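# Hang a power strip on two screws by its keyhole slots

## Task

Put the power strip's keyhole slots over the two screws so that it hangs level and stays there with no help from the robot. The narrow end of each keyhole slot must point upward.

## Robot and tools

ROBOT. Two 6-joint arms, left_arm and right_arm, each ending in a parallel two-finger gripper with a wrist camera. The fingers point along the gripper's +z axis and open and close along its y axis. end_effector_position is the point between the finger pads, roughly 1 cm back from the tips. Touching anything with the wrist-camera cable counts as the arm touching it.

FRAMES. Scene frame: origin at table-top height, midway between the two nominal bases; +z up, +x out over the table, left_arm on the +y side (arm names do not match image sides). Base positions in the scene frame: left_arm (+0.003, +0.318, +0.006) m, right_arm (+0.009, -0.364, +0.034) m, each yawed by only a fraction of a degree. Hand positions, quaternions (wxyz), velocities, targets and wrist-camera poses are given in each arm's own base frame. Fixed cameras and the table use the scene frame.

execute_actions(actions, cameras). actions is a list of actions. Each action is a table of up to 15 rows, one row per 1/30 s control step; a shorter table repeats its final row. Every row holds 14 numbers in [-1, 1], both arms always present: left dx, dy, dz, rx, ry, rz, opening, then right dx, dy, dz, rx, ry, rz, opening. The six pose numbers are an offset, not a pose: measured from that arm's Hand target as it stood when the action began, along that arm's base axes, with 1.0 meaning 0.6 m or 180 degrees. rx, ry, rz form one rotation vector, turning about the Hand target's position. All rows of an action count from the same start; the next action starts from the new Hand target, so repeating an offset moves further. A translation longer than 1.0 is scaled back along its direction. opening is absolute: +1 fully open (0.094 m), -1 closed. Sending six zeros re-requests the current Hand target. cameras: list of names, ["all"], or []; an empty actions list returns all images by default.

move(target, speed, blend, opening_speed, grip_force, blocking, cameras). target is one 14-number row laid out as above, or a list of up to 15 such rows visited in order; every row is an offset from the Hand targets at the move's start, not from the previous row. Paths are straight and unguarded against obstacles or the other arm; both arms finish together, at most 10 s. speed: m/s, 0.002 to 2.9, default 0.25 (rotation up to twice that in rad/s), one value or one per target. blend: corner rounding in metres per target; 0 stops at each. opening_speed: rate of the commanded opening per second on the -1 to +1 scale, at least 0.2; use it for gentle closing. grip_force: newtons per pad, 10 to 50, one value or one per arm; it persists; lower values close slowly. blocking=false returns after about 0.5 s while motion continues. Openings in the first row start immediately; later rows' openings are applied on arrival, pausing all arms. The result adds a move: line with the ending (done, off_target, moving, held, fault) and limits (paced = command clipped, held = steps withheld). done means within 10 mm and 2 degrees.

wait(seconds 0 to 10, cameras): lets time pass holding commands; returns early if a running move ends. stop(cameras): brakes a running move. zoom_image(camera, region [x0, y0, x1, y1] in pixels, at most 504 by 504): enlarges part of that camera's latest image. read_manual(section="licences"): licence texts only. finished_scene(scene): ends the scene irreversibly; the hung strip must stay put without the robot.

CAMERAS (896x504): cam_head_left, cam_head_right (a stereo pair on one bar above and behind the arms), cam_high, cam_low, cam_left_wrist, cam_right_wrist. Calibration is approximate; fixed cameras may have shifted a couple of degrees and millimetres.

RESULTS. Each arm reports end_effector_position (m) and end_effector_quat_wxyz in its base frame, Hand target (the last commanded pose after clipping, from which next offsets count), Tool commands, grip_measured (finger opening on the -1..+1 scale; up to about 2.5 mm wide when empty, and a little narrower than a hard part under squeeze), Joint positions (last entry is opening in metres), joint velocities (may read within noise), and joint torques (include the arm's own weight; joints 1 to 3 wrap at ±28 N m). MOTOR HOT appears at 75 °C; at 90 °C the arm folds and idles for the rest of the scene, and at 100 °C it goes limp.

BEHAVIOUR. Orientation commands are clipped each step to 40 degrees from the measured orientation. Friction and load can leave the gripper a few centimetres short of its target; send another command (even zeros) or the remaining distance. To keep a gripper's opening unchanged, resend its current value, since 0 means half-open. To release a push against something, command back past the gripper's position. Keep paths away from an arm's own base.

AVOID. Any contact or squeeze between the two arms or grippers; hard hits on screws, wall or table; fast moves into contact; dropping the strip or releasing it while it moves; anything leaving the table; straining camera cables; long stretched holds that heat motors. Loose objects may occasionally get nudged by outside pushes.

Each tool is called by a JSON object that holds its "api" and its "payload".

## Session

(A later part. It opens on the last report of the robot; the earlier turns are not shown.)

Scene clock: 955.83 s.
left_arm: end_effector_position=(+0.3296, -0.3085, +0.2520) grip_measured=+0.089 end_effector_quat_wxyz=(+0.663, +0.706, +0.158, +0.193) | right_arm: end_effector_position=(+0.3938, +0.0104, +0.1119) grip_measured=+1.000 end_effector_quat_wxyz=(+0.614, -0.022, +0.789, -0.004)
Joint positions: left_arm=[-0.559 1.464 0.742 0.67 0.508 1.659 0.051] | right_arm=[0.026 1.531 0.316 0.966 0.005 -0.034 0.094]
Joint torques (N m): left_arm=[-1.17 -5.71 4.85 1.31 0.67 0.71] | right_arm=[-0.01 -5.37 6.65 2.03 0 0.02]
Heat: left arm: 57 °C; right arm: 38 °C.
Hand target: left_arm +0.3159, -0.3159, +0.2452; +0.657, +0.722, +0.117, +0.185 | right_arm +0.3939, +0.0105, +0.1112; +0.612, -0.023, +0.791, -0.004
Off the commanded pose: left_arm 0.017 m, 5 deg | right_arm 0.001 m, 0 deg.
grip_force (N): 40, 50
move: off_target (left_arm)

{"api": "execute_actions", "payload": {"actions": [], "cameras": ["cam_low","cam_head_left","cam_left_wrist"]}}

{"api": "zoom_image", "payload": {"camera": "cam_head_left", "region": [470, 210, 520, 260]}}

{"api": "zoom_image", "payload": {"camera": "cam_head_left", "region": [395, 115, 445, 165]}}

{"api": "zoom_image", "payload": {"camera": "cam_low", "region": [435, 140, 545, 220]}}

Scene clock: 965.03 s.
left_arm: end_effector_position=(+0.3296, -0.3085, +0.2520) grip_measured=+0.089 end_effector_quat_wxyz=(+0.663, +0.706, +0.158, +0.193) | right_arm: end_effector_position=(+0.3938, +0.0104, +0.1119) grip_measured=+1.000 end_effector_quat_wxyz=(+0.614, -0.022, +0.789, -0.004)
Joint positions: left_arm=[-0.559 1.464 0.742 0.67 0.508 1.659 0.051] | right_arm=[0.026 1.531 0.316 0.966 0.005 -0.034 0.094]
Joint velocities: within noise
Joint torques (N m): left_arm=[-1.25 -5.7 4.79 1.3 0.66 0.74] | right_arm=[-0.05 -5.3 6.57 2 0 0.01]
Heat: left arm: 56 °C; right arm: 38 °C.
Hand target: left_arm +0.3159, -0.3159, +0.2452; +0.657, +0.722, +0.117, +0.185 | right_arm +0.3939, +0.0105, +0.1112; +0.612, -0.023, +0.791, -0.004
Tool commands: left_gripper/opening=-0.4 right_gripper/opening=+1.0
Off the commanded pose: left_arm 0.017 m, 5 deg | right_arm 0.001 m, 0 deg.
grip_force (N): 40, 50
camera_calibration:
cam_left_wrist: T_world_to_cam=[[0.015504, 0.0652862, -0.997746, 0.265626], [0.593075, 0.802777, 0.0617444, 0.072685], [0.804998, -0.592695, -0.0262733, -0.349038], [0, 0, 0, 1]] pos_world=[0.233749, -0.282565, 0.251369]
Images, in order (width x height): cam_head_left 896x504, cam_low 896x504, cam_left_wrist 896x504.

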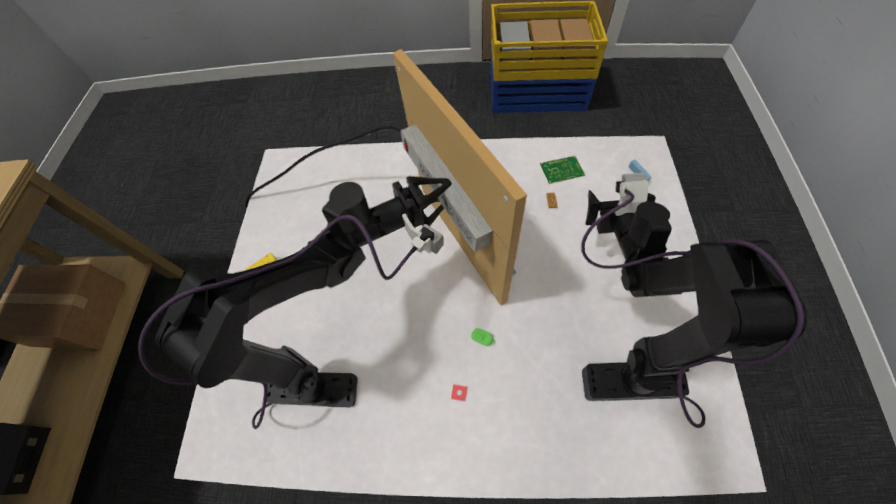

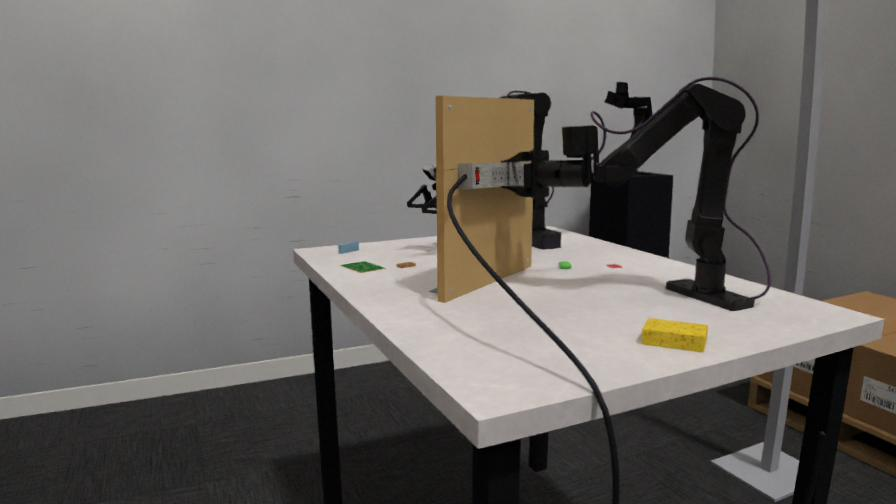

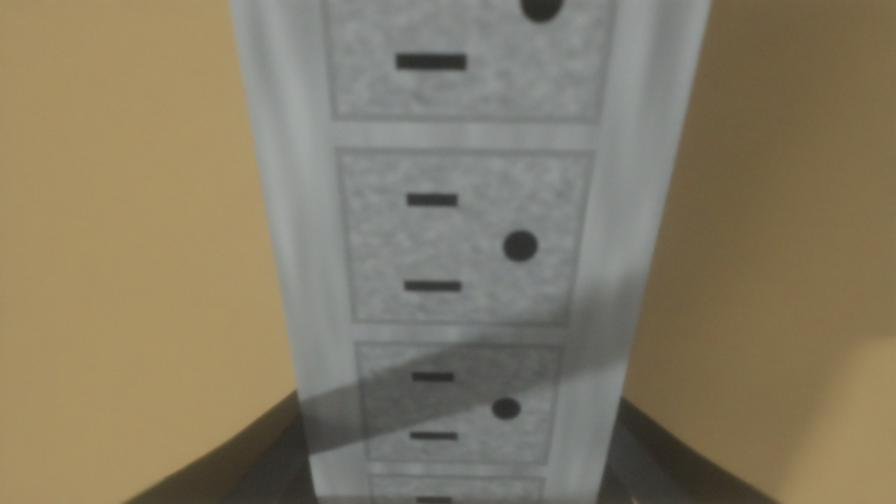

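Scaled by 10.080 from the camera's 896x504 image, which has a finer 1280x720 frame.

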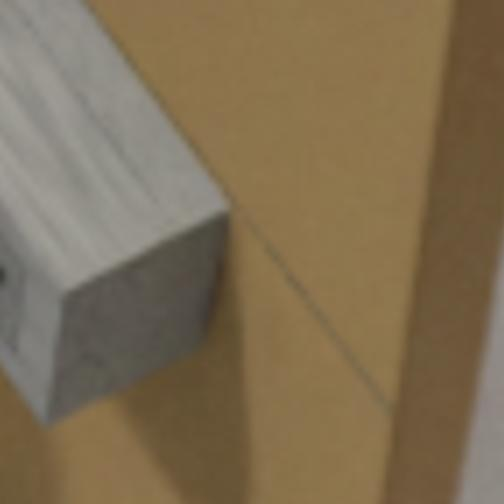

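Scaled by 10.080 from the camera's 896x504 image, which has a finer 1280x720 frame.

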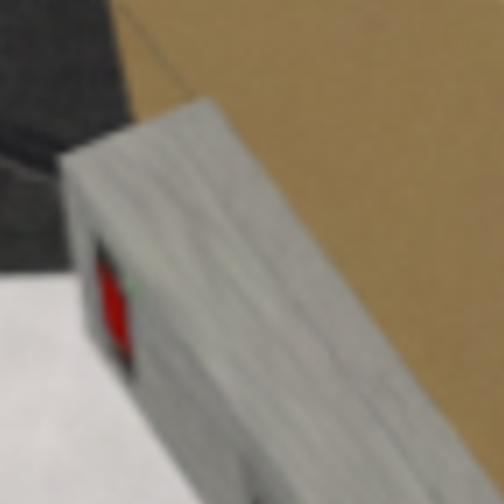

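Scaled by 4.582 from the camera's 896x504 image, which has a finer 1280x720 frame.

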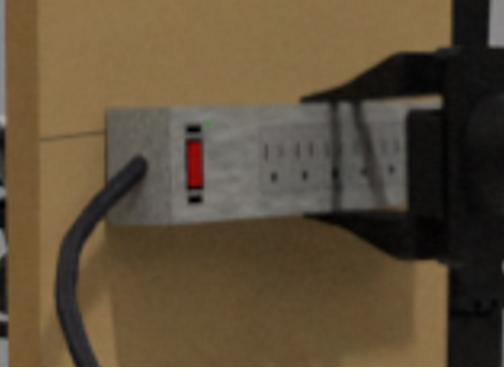

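{"api": "move", "payload": {"target": [0,0,-0.004,-0.0145,0.0266,0,-0.4,0,0,0,0,0,0,1], "speed": 0.06, "cameras": ["cam_low","cam_head_left"]}}

{"api": "zoom_image", "payload": {"camera": "cam_low", "region": [435, 140, 545, 220]}}

{"api": "zoom_image", "payload": {"camera": "cam_head_left", "region": [395, 115, 445, 165]}}

{"api": "zoom_image", "payload": {"camera": "cam_head_left", "region": [470, 210, 520, 260]}}

Scene clock: 982.83 s.
left_arm: end_effector_position=(+0.3296, -0.3083, +0.2523) grip_measured=+0.089 end_effector_quat_wxyz=(+0.665, +0.704, +0.162, +0.189) | right_arm: end_effector_position=(+0.3938, +0.0104, +0.1119) grip_measured=+1.000 end_effector_quat_wxyz=(+0.614, -0.022, +0.789, -0.004)
Joint positions: left_arm=[-0.558 1.464 0.742 0.671 0.51 1.646 0.051] | right_arm=[0.026 1.531 0.316 0.966 0.005 -0.034 0.094]
Joint torques (N m): left_arm=[-0.92 -5.09 4.44 1.42 0.76 -0.19] | right_arm=[-0.06 -5.24 6.61 2.02 0 0]
Heat: left arm: 55 °C; right arm: 38 °C.
Hand target: left_arm +0.3160, -0.3158, +0.2428; +0.668, +0.714, +0.149, +0.152 | right_arm +0.3939, +0.0105, +0.1112; +0.612, -0.023, +0.791, -0.004
Off the commanded pose: left_arm 0.018 m, 5 deg | right_arm 0.001 m, 0 deg.
grip_force (N): 40, 50
move: off_target (left_arm)
Images, in order (width x height): cam_head_left 896x504, cam_low 896x504.

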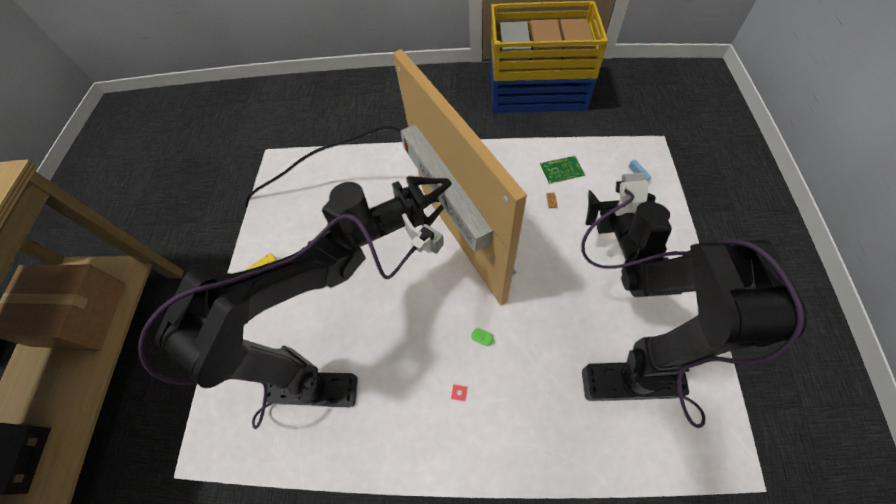

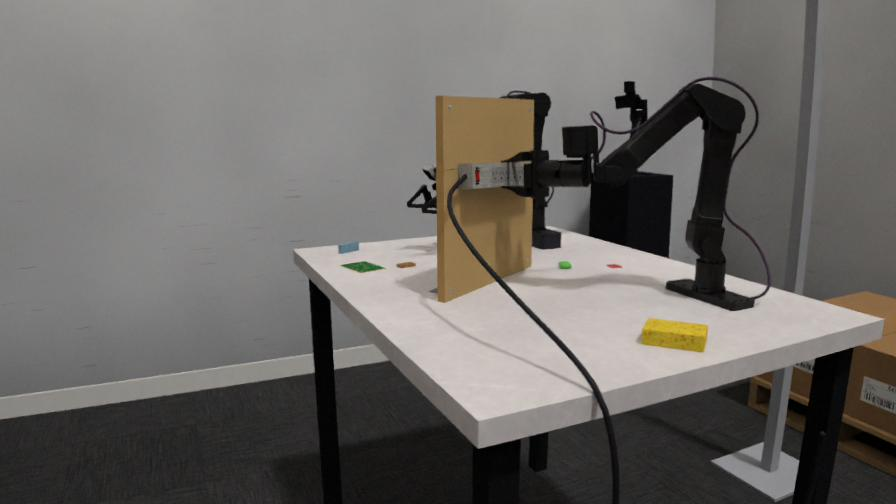

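Scaled by 4.582 from the camera's 896x504 image, which has a finer 1280x720 frame.

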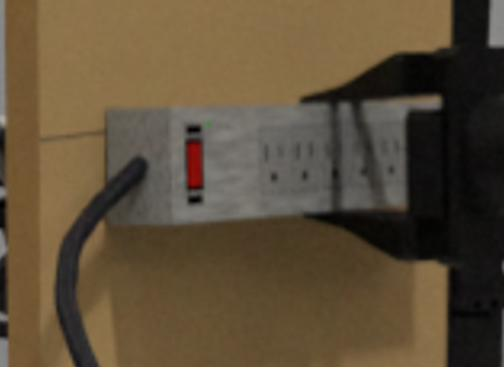

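Scaled by 10.080 from the camera's 896x504 image, which has a finer 1280x720 frame.

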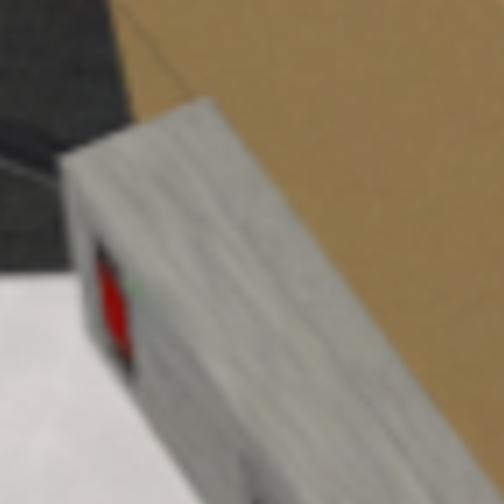

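Scaled by 10.080 from the camera's 896x504 image, which has a finer 1280x720 frame.

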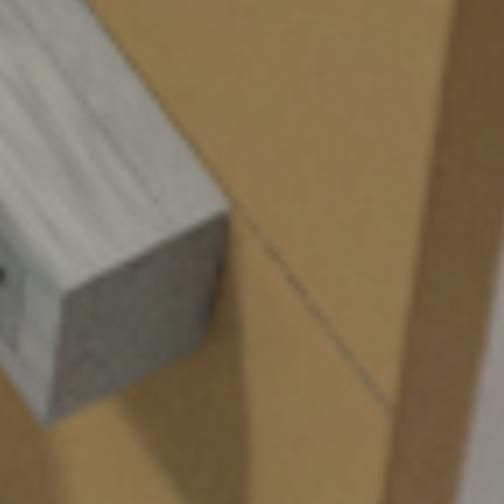

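{"api": "move", "payload": {"target": [0,0,-0.008,-0.02,0.037,0,-0.4,0,0,0,0,0,0,1], "speed": 0.06, "cameras": ["cam_low","cam_head_left"]}}

{"api": "zoom_image", "payload": {"camera": "cam_low", "region": [435, 140, 545, 220]}}

{"api": "zoom_image", "payload": {"camera": "cam_head_left", "region": [395, 115, 445, 165]}}

{"api": "zoom_image", "payload": {"camera": "cam_head_left", "region": [470, 210, 520, 260]}}

Scene clock: 988.63 s.
left_arm: end_effector_position=(+0.3289, -0.3089, +0.2517) grip_measured=+0.089 end_effector_quat_wxyz=(+0.678, +0.693, +0.185, +0.159) | right_arm: end_effector_position=(+0.3938, +0.0104, +0.1119) grip_measured=+1.000 end_effector_quat_wxyz=(+0.614, -0.022, +0.789, -0.004)
Joint positions: left_arm=[-0.555 1.477 0.731 0.712 0.525 1.557 0.051] | right_arm=[0.026 1.531 0.316 0.966 0.005 -0.034 0.094]
Joint torques (N m): left_arm=[-0.91 -4.79 4.1 1.37 0.68 -0.72] | right_arm=[-0.02 -5.2 6.54 2.05 -0.02 0.01]
Heat: left arm: 54 °C; right arm: 38 °C.
Hand target: left_arm +0.3159, -0.3159, +0.2381; +0.680, +0.700, +0.192, +0.106 | right_arm +0.3939, +0.0105, +0.1112; +0.612, -0.023, +0.791, -0.004
Off the commanded pose: left_arm 0.020 m, 6 deg | right_arm 0.001 m, 0 deg.
grip_force (N): 40, 50
move: off_target (left_arm)
Images, in order (width x height): cam_head_left 896x504, cam_low 896x504.

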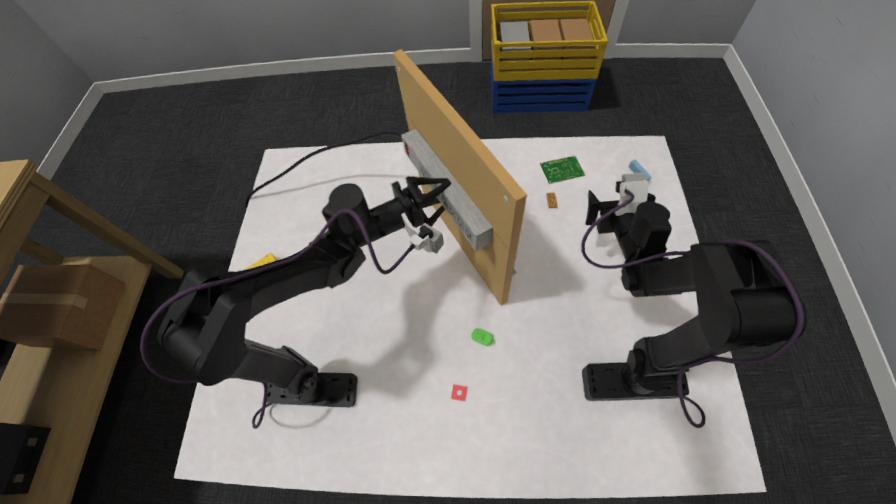

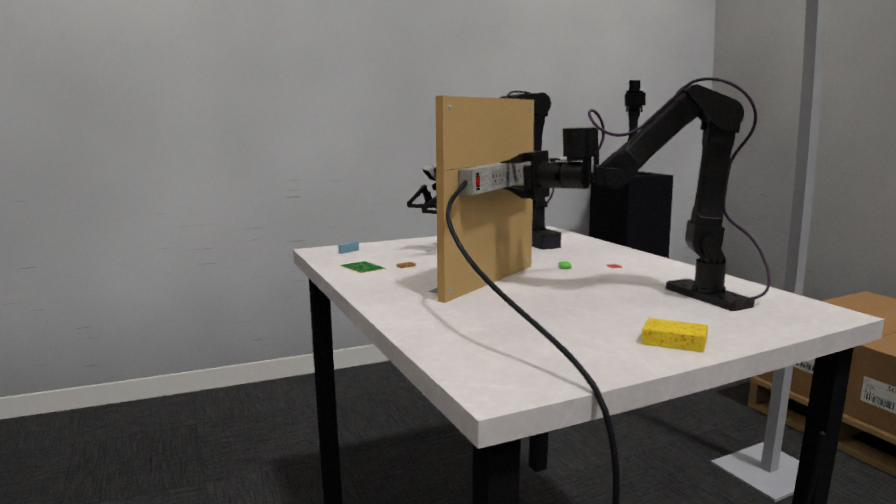

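Scaled by 4.582 from the camera's 896x504 image, which has a finer 1280x720 frame.

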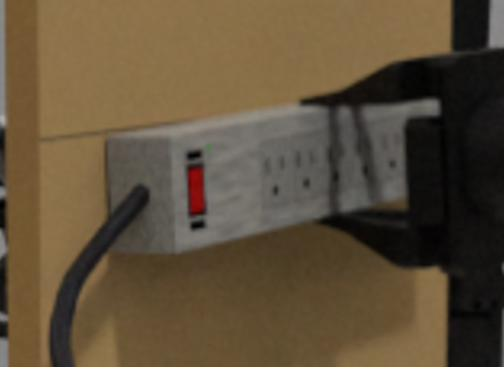

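Scaled by 10.080 from the camera's 896x504 image, which has a finer 1280x720 frame.

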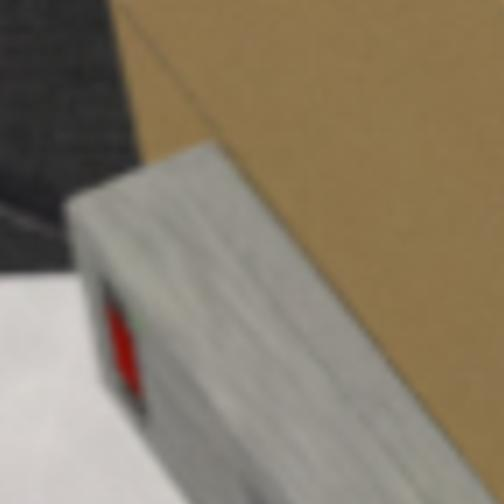

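Scaled by 10.080 from the camera's 896x504 image, which has a finer 1280x720 frame.

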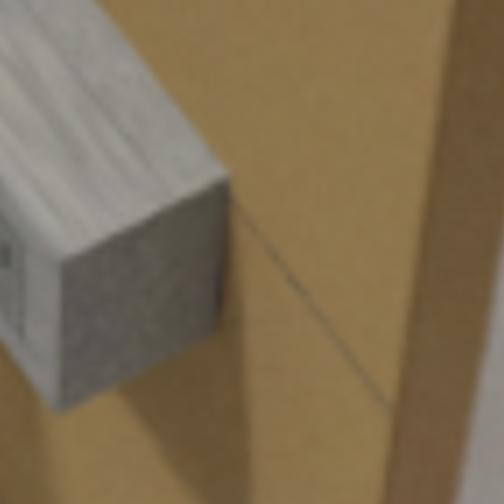

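{"api": "move", "payload": {"target": [0,0,-0.02,0.014,-0.0256,0,-0.4,0,0,0,0,0,0,1], "speed": 0.06, "cameras": ["cam_low","cam_head_left"]}}

{"api": "zoom_image", "payload": {"camera": "cam_low", "region": [435, 140, 545, 220]}}

{"api": "zoom_image", "payload": {"camera": "cam_head_left", "region": [395, 115, 445, 165]}}

{"api": "zoom_image", "payload": {"camera": "cam_head_left", "region": [470, 210, 520, 260]}}

Scene clock: 995.50 s.
left_arm: end_effector_position=(+0.3294, -0.3092, +0.2482) grip_measured=+0.089 end_effector_quat_wxyz=(+0.682, +0.689, +0.171, +0.173) | right_arm: end_effector_position=(+0.3938, +0.0104, +0.1119) grip_measured=+1.000 end_effector_quat_wxyz=(+0.614, -0.022, +0.789, -0.004)
Joint positions: left_arm=[-0.555 1.499 0.711 0.778 0.525 1.581 0.051] | right_arm=[0.026 1.531 0.316 0.966 0.005 -0.034 0.094]
Joint torques (N m): left_arm=[-1.09 -4.57 3.44 1.24 0.64 0.03] | right_arm=[-0.05 -5.22 6.58 2.01 0.01 0.02]
Heat: left arm: 54 °C; right arm: 38 °C.
Hand target: left_arm +0.3160, -0.3159, +0.2260; +0.672, +0.710, +0.162, +0.138 | right_arm +0.3939, +0.0105, +0.1112; +0.612, -0.023, +0.791, -0.004
Off the commanded pose: left_arm 0.027 m, 5 deg | right_arm 0.001 m, 0 deg.
grip_force (N): 40, 50
move: off_target (left_arm)
Images, in order (width x height): cam_head_left 896x504, cam_low 896x504.

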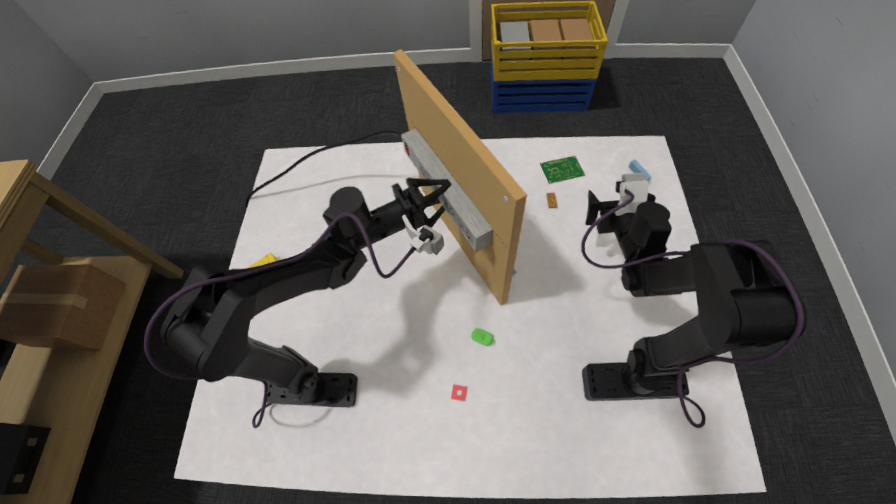

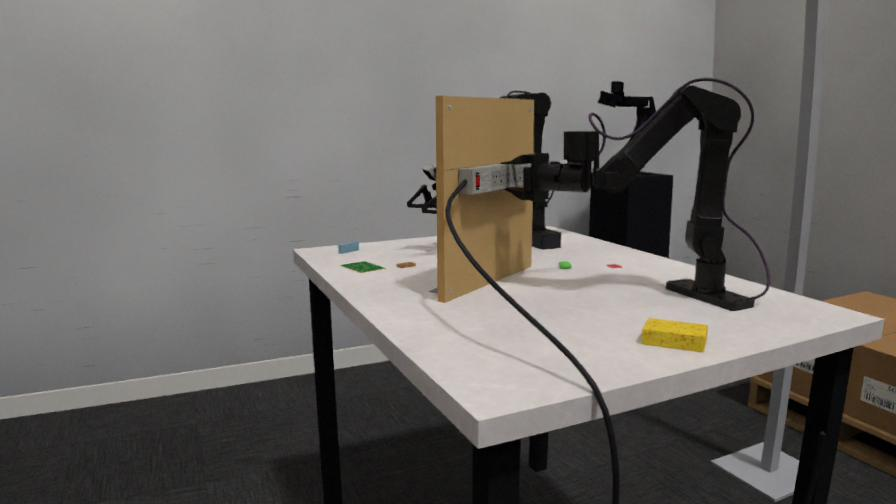

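Scaled by 4.582 from the camera's 896x504 image, which has a finer 1280x720 frame.

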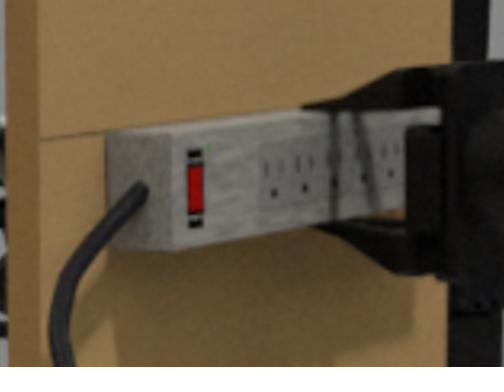

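Scaled by 10.080 from the camera's 896x504 image, which has a finer 1280x720 frame.

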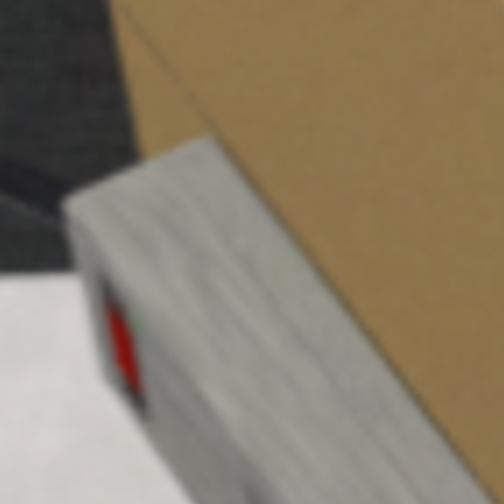

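Scaled by 10.080 from the camera's 896x504 image, which has a finer 1280x720 frame.

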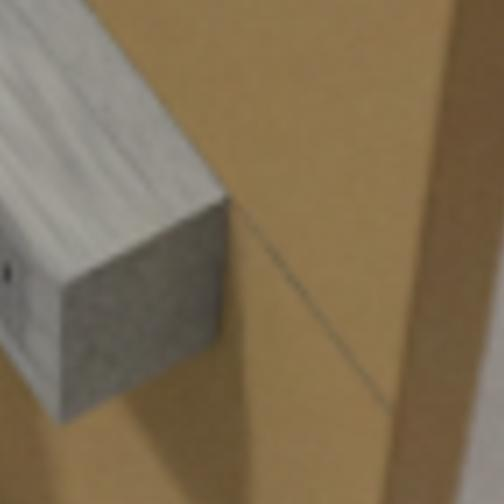

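{"api": "move", "payload": {"target": [0,0,-0.015,0.007,-0.0128,0,-0.4,0,0,0,0,0,0,1], "speed": 0.06, "cameras": ["cam_low","cam_head_left"]}}

{"api": "zoom_image", "payload": {"camera": "cam_low", "region": [435, 140, 545, 220]}}

{"api": "zoom_image", "payload": {"camera": "cam_head_left", "region": [395, 115, 445, 165]}}

{"api": "zoom_image", "payload": {"camera": "cam_head_left", "region": [470, 210, 520, 260]}}

Scene clock: 1004.57 s.
left_arm: end_effector_position=(+0.3297, -0.3093, +0.2474) grip_measured=+0.089 end_effector_quat_wxyz=(+0.689, +0.683, +0.166, +0.178) | right_arm: end_effector_position=(+0.3938, +0.0104, +0.1119) grip_measured=+1.000 end_effector_quat_wxyz=(+0.614, -0.022, +0.789, -0.004)
Joint positions: left_arm=[-0.555 1.516 0.697 0.834 0.525 1.578 0.051] | right_arm=[0.026 1.531 0.316 0.966 0.005 -0.034 0.094]
Joint torques (N m): left_arm=[-1.16 -4.25 2.84 1.14 0.61 0.58] | right_arm=[-0.03 -5.29 6.65 2.03 0 0.01]
Heat: left arm: 52 °C; right arm: 38 °C.
Hand target: left_arm +0.3159, -0.3159, +0.2171; +0.667, +0.714, +0.147, +0.154 | right_arm +0.3939, +0.0105, +0.1112; +0.612, -0.023, +0.791, -0.004
Off the commanded pose: left_arm 0.034 m, 6 deg | right_arm 0.001 m, 0 deg.
grip_force (N): 40, 50
move: off_target (left_arm)
Images, in order (width x height): cam_head_left 896x504, cam_low 896x504.

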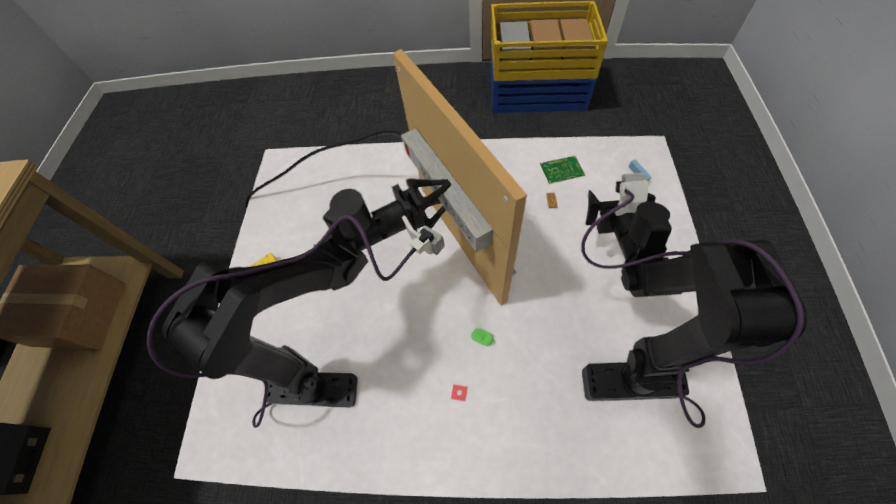

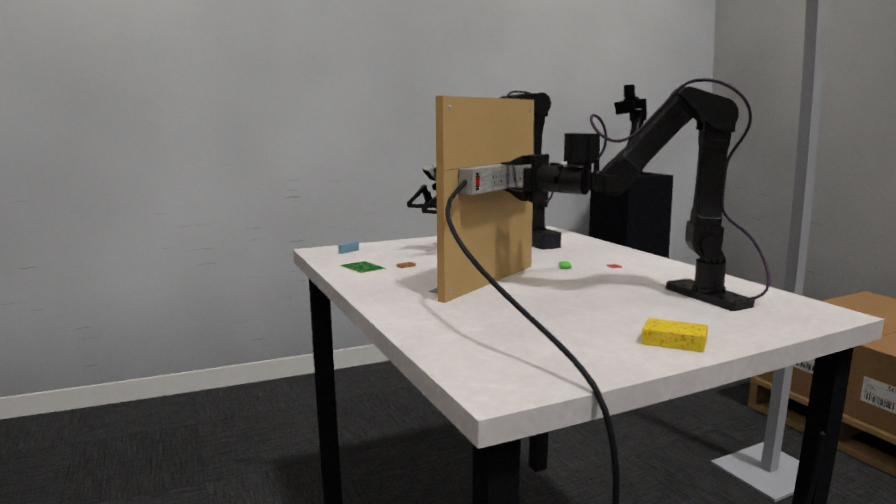

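Scaled by 4.582 from the camera's 896x504 image, which has a finer 1280x720 frame.

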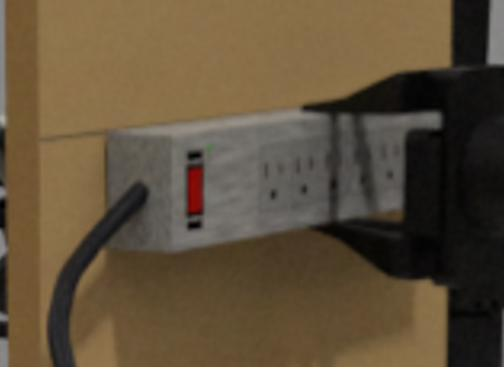

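Scaled by 10.080 from the camera's 896x504 image, which has a finer 1280x720 frame.

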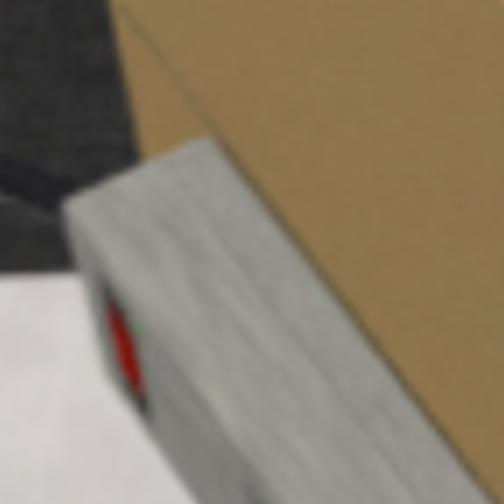

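Scaled by 10.080 from the camera's 896x504 image, which has a finer 1280x720 frame.

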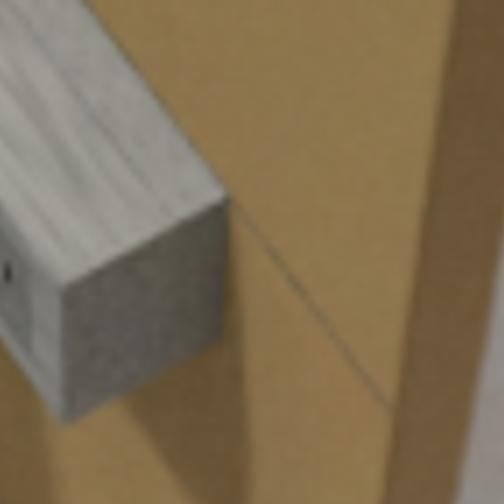

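{"api": "move", "payload": {"target": [0.005,0,0.045,0,0,0,-0.4,0,0,0,0,0,0,1], "speed": 0.08}}

{"api": "move", "payload": {"target": [0,0,0,0,0,0,0.5,0,0,0,0,0,0,1], "speed": 0.08, "opening_speed": 0.3, "cameras": ["cam_low","cam_head_left","cam_left_wrist"]}}

{"api": "zoom_image", "payload": {"camera": "cam_low", "region": [435, 140, 545, 220]}}

{"api": "zoom_image", "payload": {"camera": "cam_head_left", "region": [390, 120, 510, 250]}}

Scene clock: 1019.67 s.
left_arm: end_effector_position=(+0.3294, -0.3090, +0.2479) grip_measured=+0.089 end_effector_quat_wxyz=(+0.677, +0.695, +0.170, +0.173) | right_arm: end_effector_position=(+0.3938, +0.0104, +0.1119) grip_measured=+1.000 end_effector_quat_wxyz=(+0.614, -0.022, +0.789, -0.004)
Joint positions: left_arm=[-0.554 1.491 0.72 0.744 0.527 1.594 0.051] | right_arm=[0.026 1.531 0.316 0.966 0.005 -0.034 0.094]
Joint torques (N m): left_arm=[-0.8 -6.5 6.49 0.83 0.63 0.42] | right_arm=[-0.08 -5.14 6.54 2.05 0 -0.01]
Heat: left arm: 51 °C; right arm: 38 °C.
Hand target: left_arm +0.3189, -0.3159, +0.2441; +0.667, +0.714, +0.147, +0.154 | right_arm +0.3939, +0.0105, +0.1112; +0.612, -0.023, +0.791, -0.004
Off the commanded pose: left_arm 0.013 m, 4 deg | right_arm 0.001 m, 0 deg.
grip_force (N): 40, 50
move: off_target (left_arm)

Scene clock: 1022.87 s.
left_arm: end_effector_position=(+0.3282, -0.3089, +0.2395) grip_measured=+0.499 end_effector_quat_wxyz=(+0.665, +0.708, +0.163, +0.174) | right_arm: end_effector_position=(+0.3938, +0.0104, +0.1119) grip_measured=+1.000 end_effector_quat_wxyz=(+0.614, -0.022, +0.789, -0.004)
Joint positions: left_arm=[-0.552 1.49 0.72 0.705 0.536 1.633 0.07] | right_arm=[0.026 1.531 0.316 0.966 0.005 -0.034 0.094]
Joint torques (N m): left_arm=[-1.09 -6.6 6.72 1.1 0.52 0] | right_arm=[0.1 -5.22 6.68 2.06 0 0.01]
Heat: left arm: 50 °C; right arm: 38 °C.
Hand target: left_arm +0.3190, -0.3159, +0.2442; +0.667, +0.714, +0.147, +0.154 | right_arm +0.3939, +0.0105, +0.1112; +0.612, -0.023, +0.791, -0.004
Off the commanded pose: left_arm 0.013 m, 3 deg | right_arm 0.001 m, 0 deg.
grip_force (N): 40, 50
move: off_target (left_arm)
camera_calibration:
cam_left_wrist: T_world_to_cam=[[-0.0176765, 0.0583341, -0.998141, 0.262099], [0.60975, 0.7918, 0.0354767, 0.0720977], [0.792397, -0.607989, -0.0495654, -0.343512], [0, 0, 0, 1]] pos_world=[0.23287, -0.281228, 0.242028]
Images, in order (width x height): cam_head_left 896x504, cam_low 896x504, cam_left_wrist 896x504.

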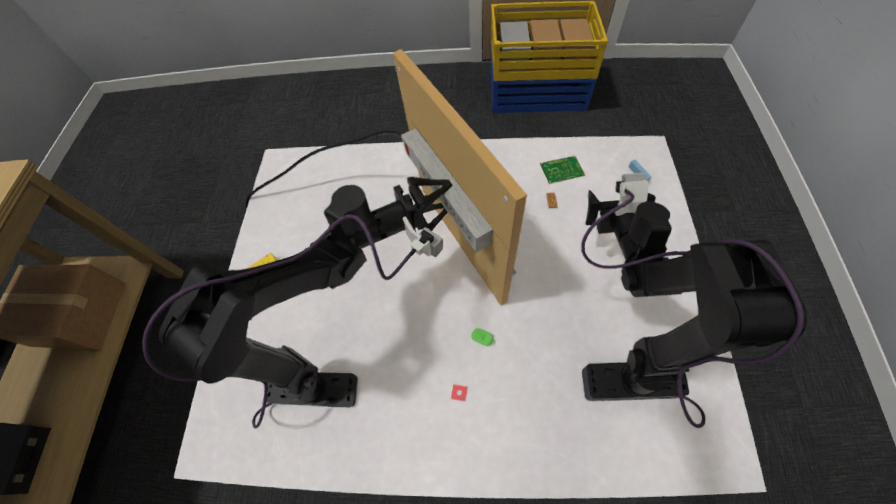

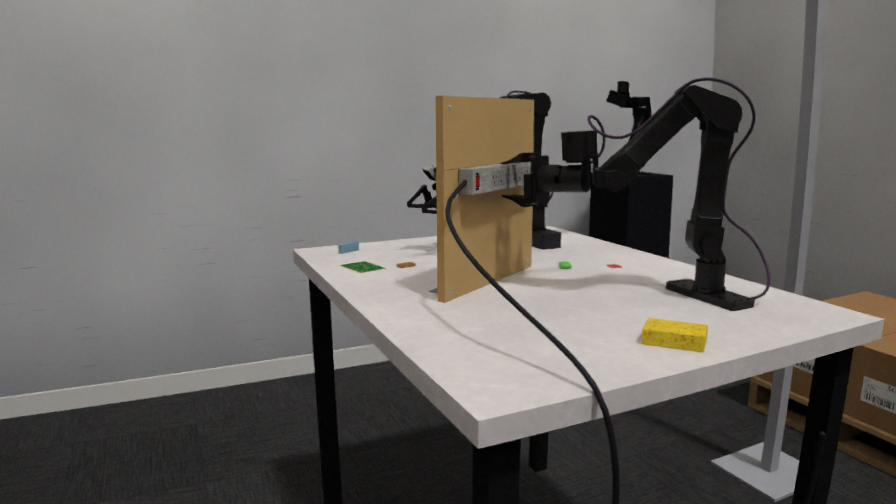

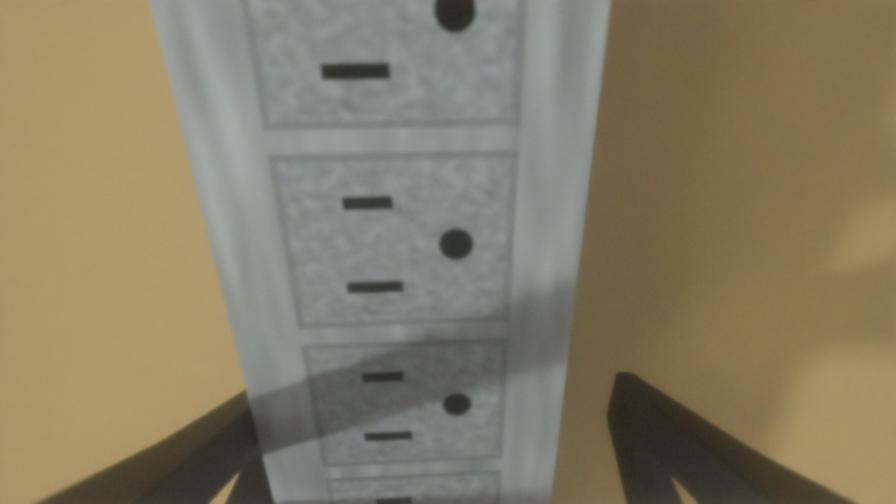

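Scaled by 4.582 from the camera's 896x504 image, which has a finer 1280x720 frame.

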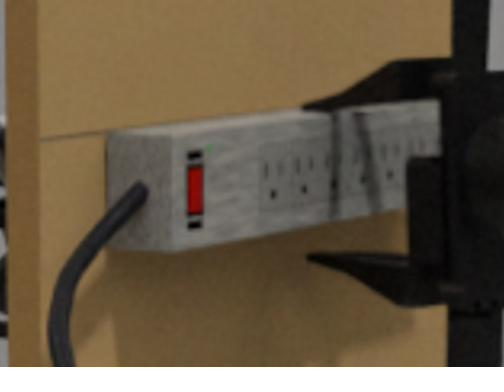

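Scaled by 3.877 from the camera's 896x504 image, which has a finer 1280x720 frame.

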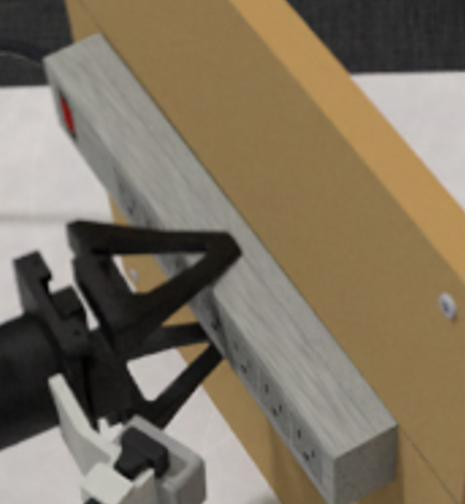

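{"api": "move", "payload": {"target": [0,0,0.035,0,0,0,0.6,0,0,0,0,0,0,1], "speed": 0.06}}

Scene clock: 1029.77 s.
left_arm: end_effector_position=(+0.3228, -0.3116, +0.2381) grip_measured=+0.599 end_effector_quat_wxyz=(+0.650, +0.726, +0.168, +0.149) | right_arm: end_effector_position=(+0.3938, +0.0104, +0.1119) grip_measured=+1.000 end_effector_quat_wxyz=(+0.614, -0.022, +0.789, -0.004)
Joint positions: left_arm=[-0.555 1.465 0.757 0.576 0.559 1.639 0.075] | right_arm=[0.026 1.531 0.316 0.966 0.005 -0.034 0.094]
Joint torques (N m): left_arm=[-0.73 -7.95 8.2 1.37 0.27 -0.05] | right_arm=[0.06 -5.2 6.58 2.02 0.01 0]
Heat: left arm: 49 °C; right arm: 38 °C.
Hand target: left_arm +0.3189, -0.3160, +0.2648; +0.667, +0.714, +0.147, +0.153 | right_arm +0.3939, +0.0105, +0.1112; +0.612, -0.023, +0.791, -0.004
Off the commanded pose: left_arm 0.028 m, 3 deg | right_arm 0.001 m, 0 deg.
grip_force (N): 40, 50
move: off_target (left_arm)

{"api": "move", "payload": {"target": [0,0,0.025,-0.03,-0.0165,0,0.6,0,0,0,0,0,0,1], "speed": 0.06, "cameras": ["cam_low","cam_head_left","cam_left_wrist"]}}

{"api": "zoom_image", "payload": {"camera": "cam_low", "region": [435, 140, 545, 220]}}

Scene clock: 1035.80 s.
left_arm: end_effector_position=(+0.3232, -0.3132, +0.2622) grip_measured=+0.599 end_effector_quat_wxyz=(+0.682, +0.697, +0.157, +0.157) | right_arm: end_effector_position=(+0.3938, +0.0104, +0.1119) grip_measured=+1.000 end_effector_quat_wxyz=(+0.614, -0.022, +0.789, -0.004)
Joint positions: left_arm=[-0.555 1.465 0.758 0.683 0.567 1.589 0.075] | right_arm=[0.026 1.531 0.316 0.966 0.005 -0.034 0.094]
Joint torques (N m): left_arm=[-0.7 -6.05 5.46 2.08 0.18 -0.14] | right_arm=[0.09 -5.09 6.63 2.02 0 -0.03]
Heat: left arm: 50 °C; right arm: 38 °C.
Hand target: left_arm +0.3189, -0.3160, +0.2800; +0.703, +0.678, +0.137, +0.165 | right_arm +0.3939, +0.0105, +0.1112; +0.612, -0.023, +0.791, -0.004
Off the commanded pose: left_arm 0.018 m, 4 deg | right_arm 0.001 m, 0 deg.
grip_force (N): 40, 50
move: off_target (left_arm)
camera_calibration:
cam_left_wrist: T_world_to_cam=[[-0.0216343, 0.0162891, -0.999633, 0.273381], [0.635614, 0.772006, -0.00117619, 0.0727802], [0.771704, -0.635406, -0.0270553, -0.348834], [0, 0, 0, 1]] pos_world=[0.228851, -0.282291, 0.263929]
Images, in order (width x height): cam_head_left 896x504, cam_low 896x504, cam_left_wrist 896x504.

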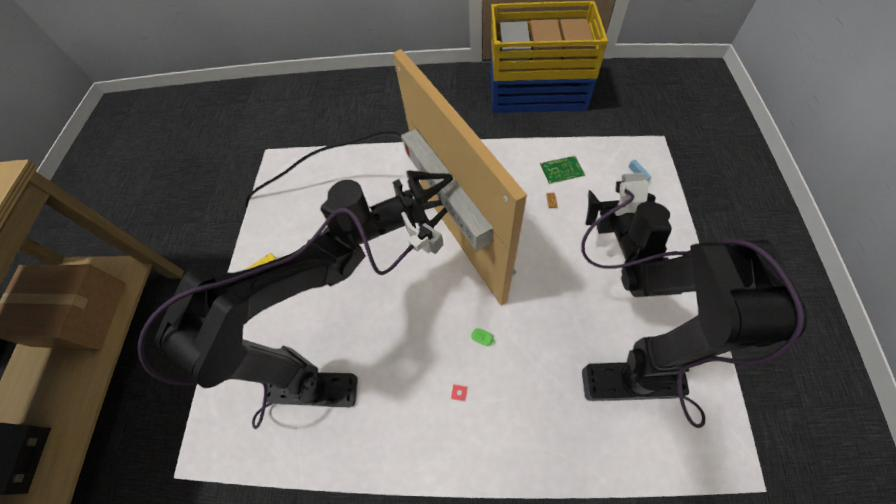

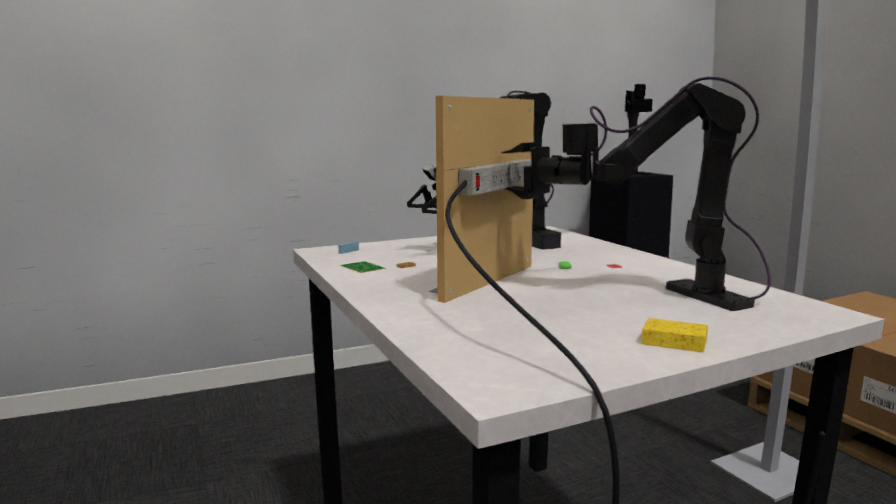

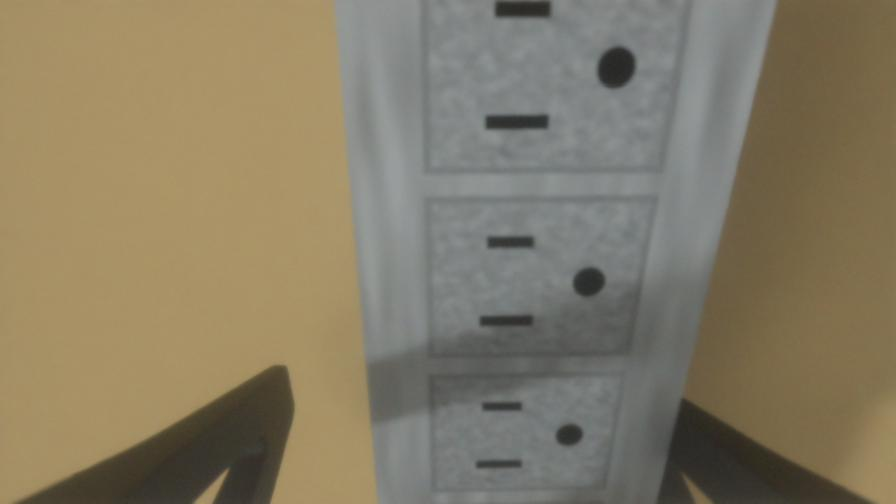

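Scaled by 4.582 from the camera's 896x504 image, which has a finer 1280x720 frame.

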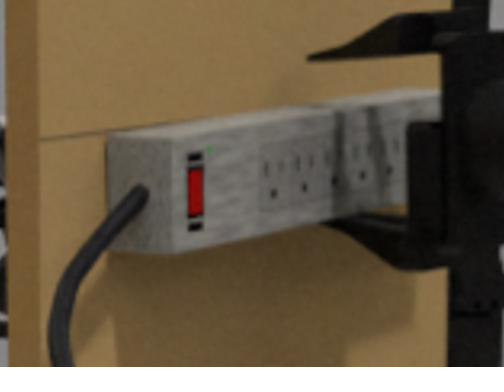

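{"api": "move", "payload": {"target": [0,0,0,0,0,0,1,0,0,0,0,0,0,1], "speed": 0.06, "opening_speed": 0.4, "cameras": ["cam_low","cam_head_left","cam_left_wrist"]}}

{"api": "zoom_image", "payload": {"camera": "cam_low", "region": [435, 140, 545, 220]}}

Scene clock: 1041.63 s.
left_arm: end_effector_position=(+0.3230, -0.3134, +0.2712) grip_measured=+0.999 end_effector_quat_wxyz=(+0.692, +0.687, +0.147, +0.166) | right_arm: end_effector_position=(+0.3938, +0.0104, +0.1119) grip_measured=+1.000 end_effector_quat_wxyz=(+0.614, -0.022, +0.789, -0.004)
Joint positions: left_arm=[-0.555 1.465 0.758 0.723 0.569 1.587 0.094] | right_arm=[0.026 1.531 0.316 0.966 0.005 -0.034 0.094]
Joint torques (N m): left_arm=[-0.72 -5.74 5.57 1.71 0.14 -0.15] | right_arm=[-0.03 -5.2 6.67 2.03 -0.03 -0.05]
Heat: left arm: 51 °C; right arm: 38 °C.
Hand target: left_arm +0.3189, -0.3160, +0.2800; +0.703, +0.678, +0.137, +0.165 | right_arm +0.3939, +0.0105, +0.1112; +0.612, -0.023, +0.791, -0.004
Off the commanded pose: left_arm 0.010 m, 2 deg | right_arm 0.001 m, 0 deg.
grip_force (N): 40, 50
move: done
camera_calibration:
cam_left_wrist: T_world_to_cam=[[0.0107196, -0.00600437, -0.999925, 0.265035], [0.637067, 0.770806, 0.00220103, 0.0713238], [0.770734, -0.637042, 0.0120879, -0.359352], [0, 0, 0, 1]] pos_world=[0.228686, -0.282308, 0.269202]
Images, in order (width x height): cam_head_left 896x504, cam_low 896x504, cam_left_wrist 896x504.

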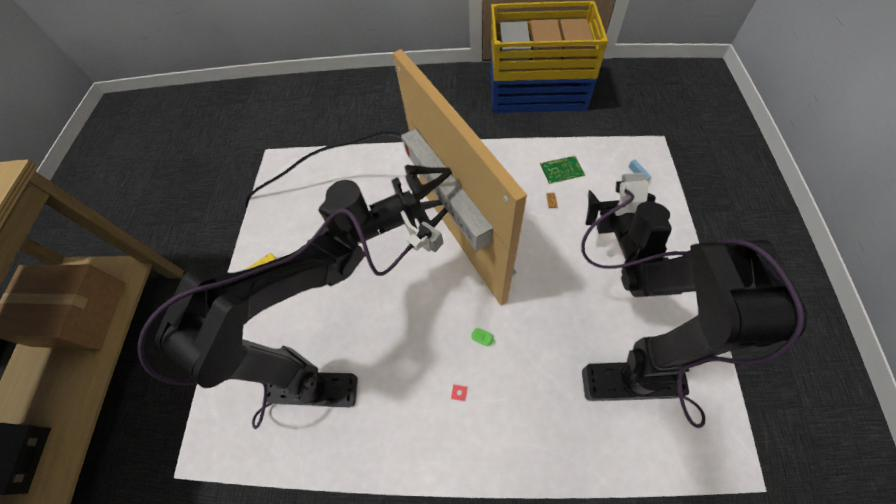

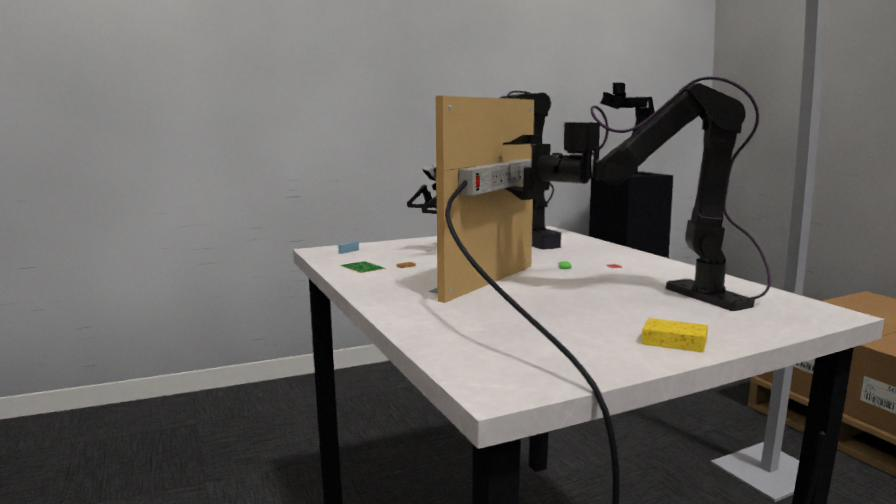

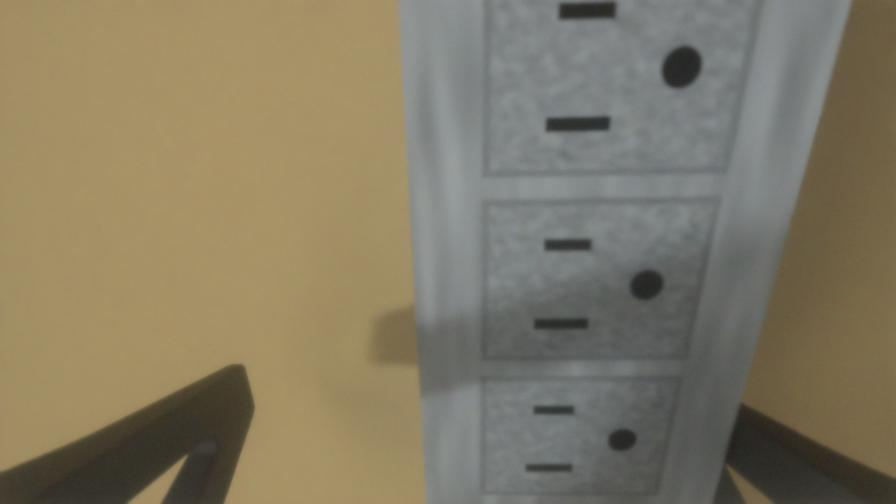

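Scaled by 4.582 from the camera's 896x504 image, which has a finer 1280x720 frame.

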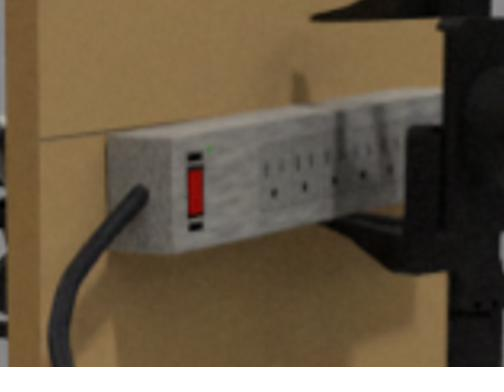

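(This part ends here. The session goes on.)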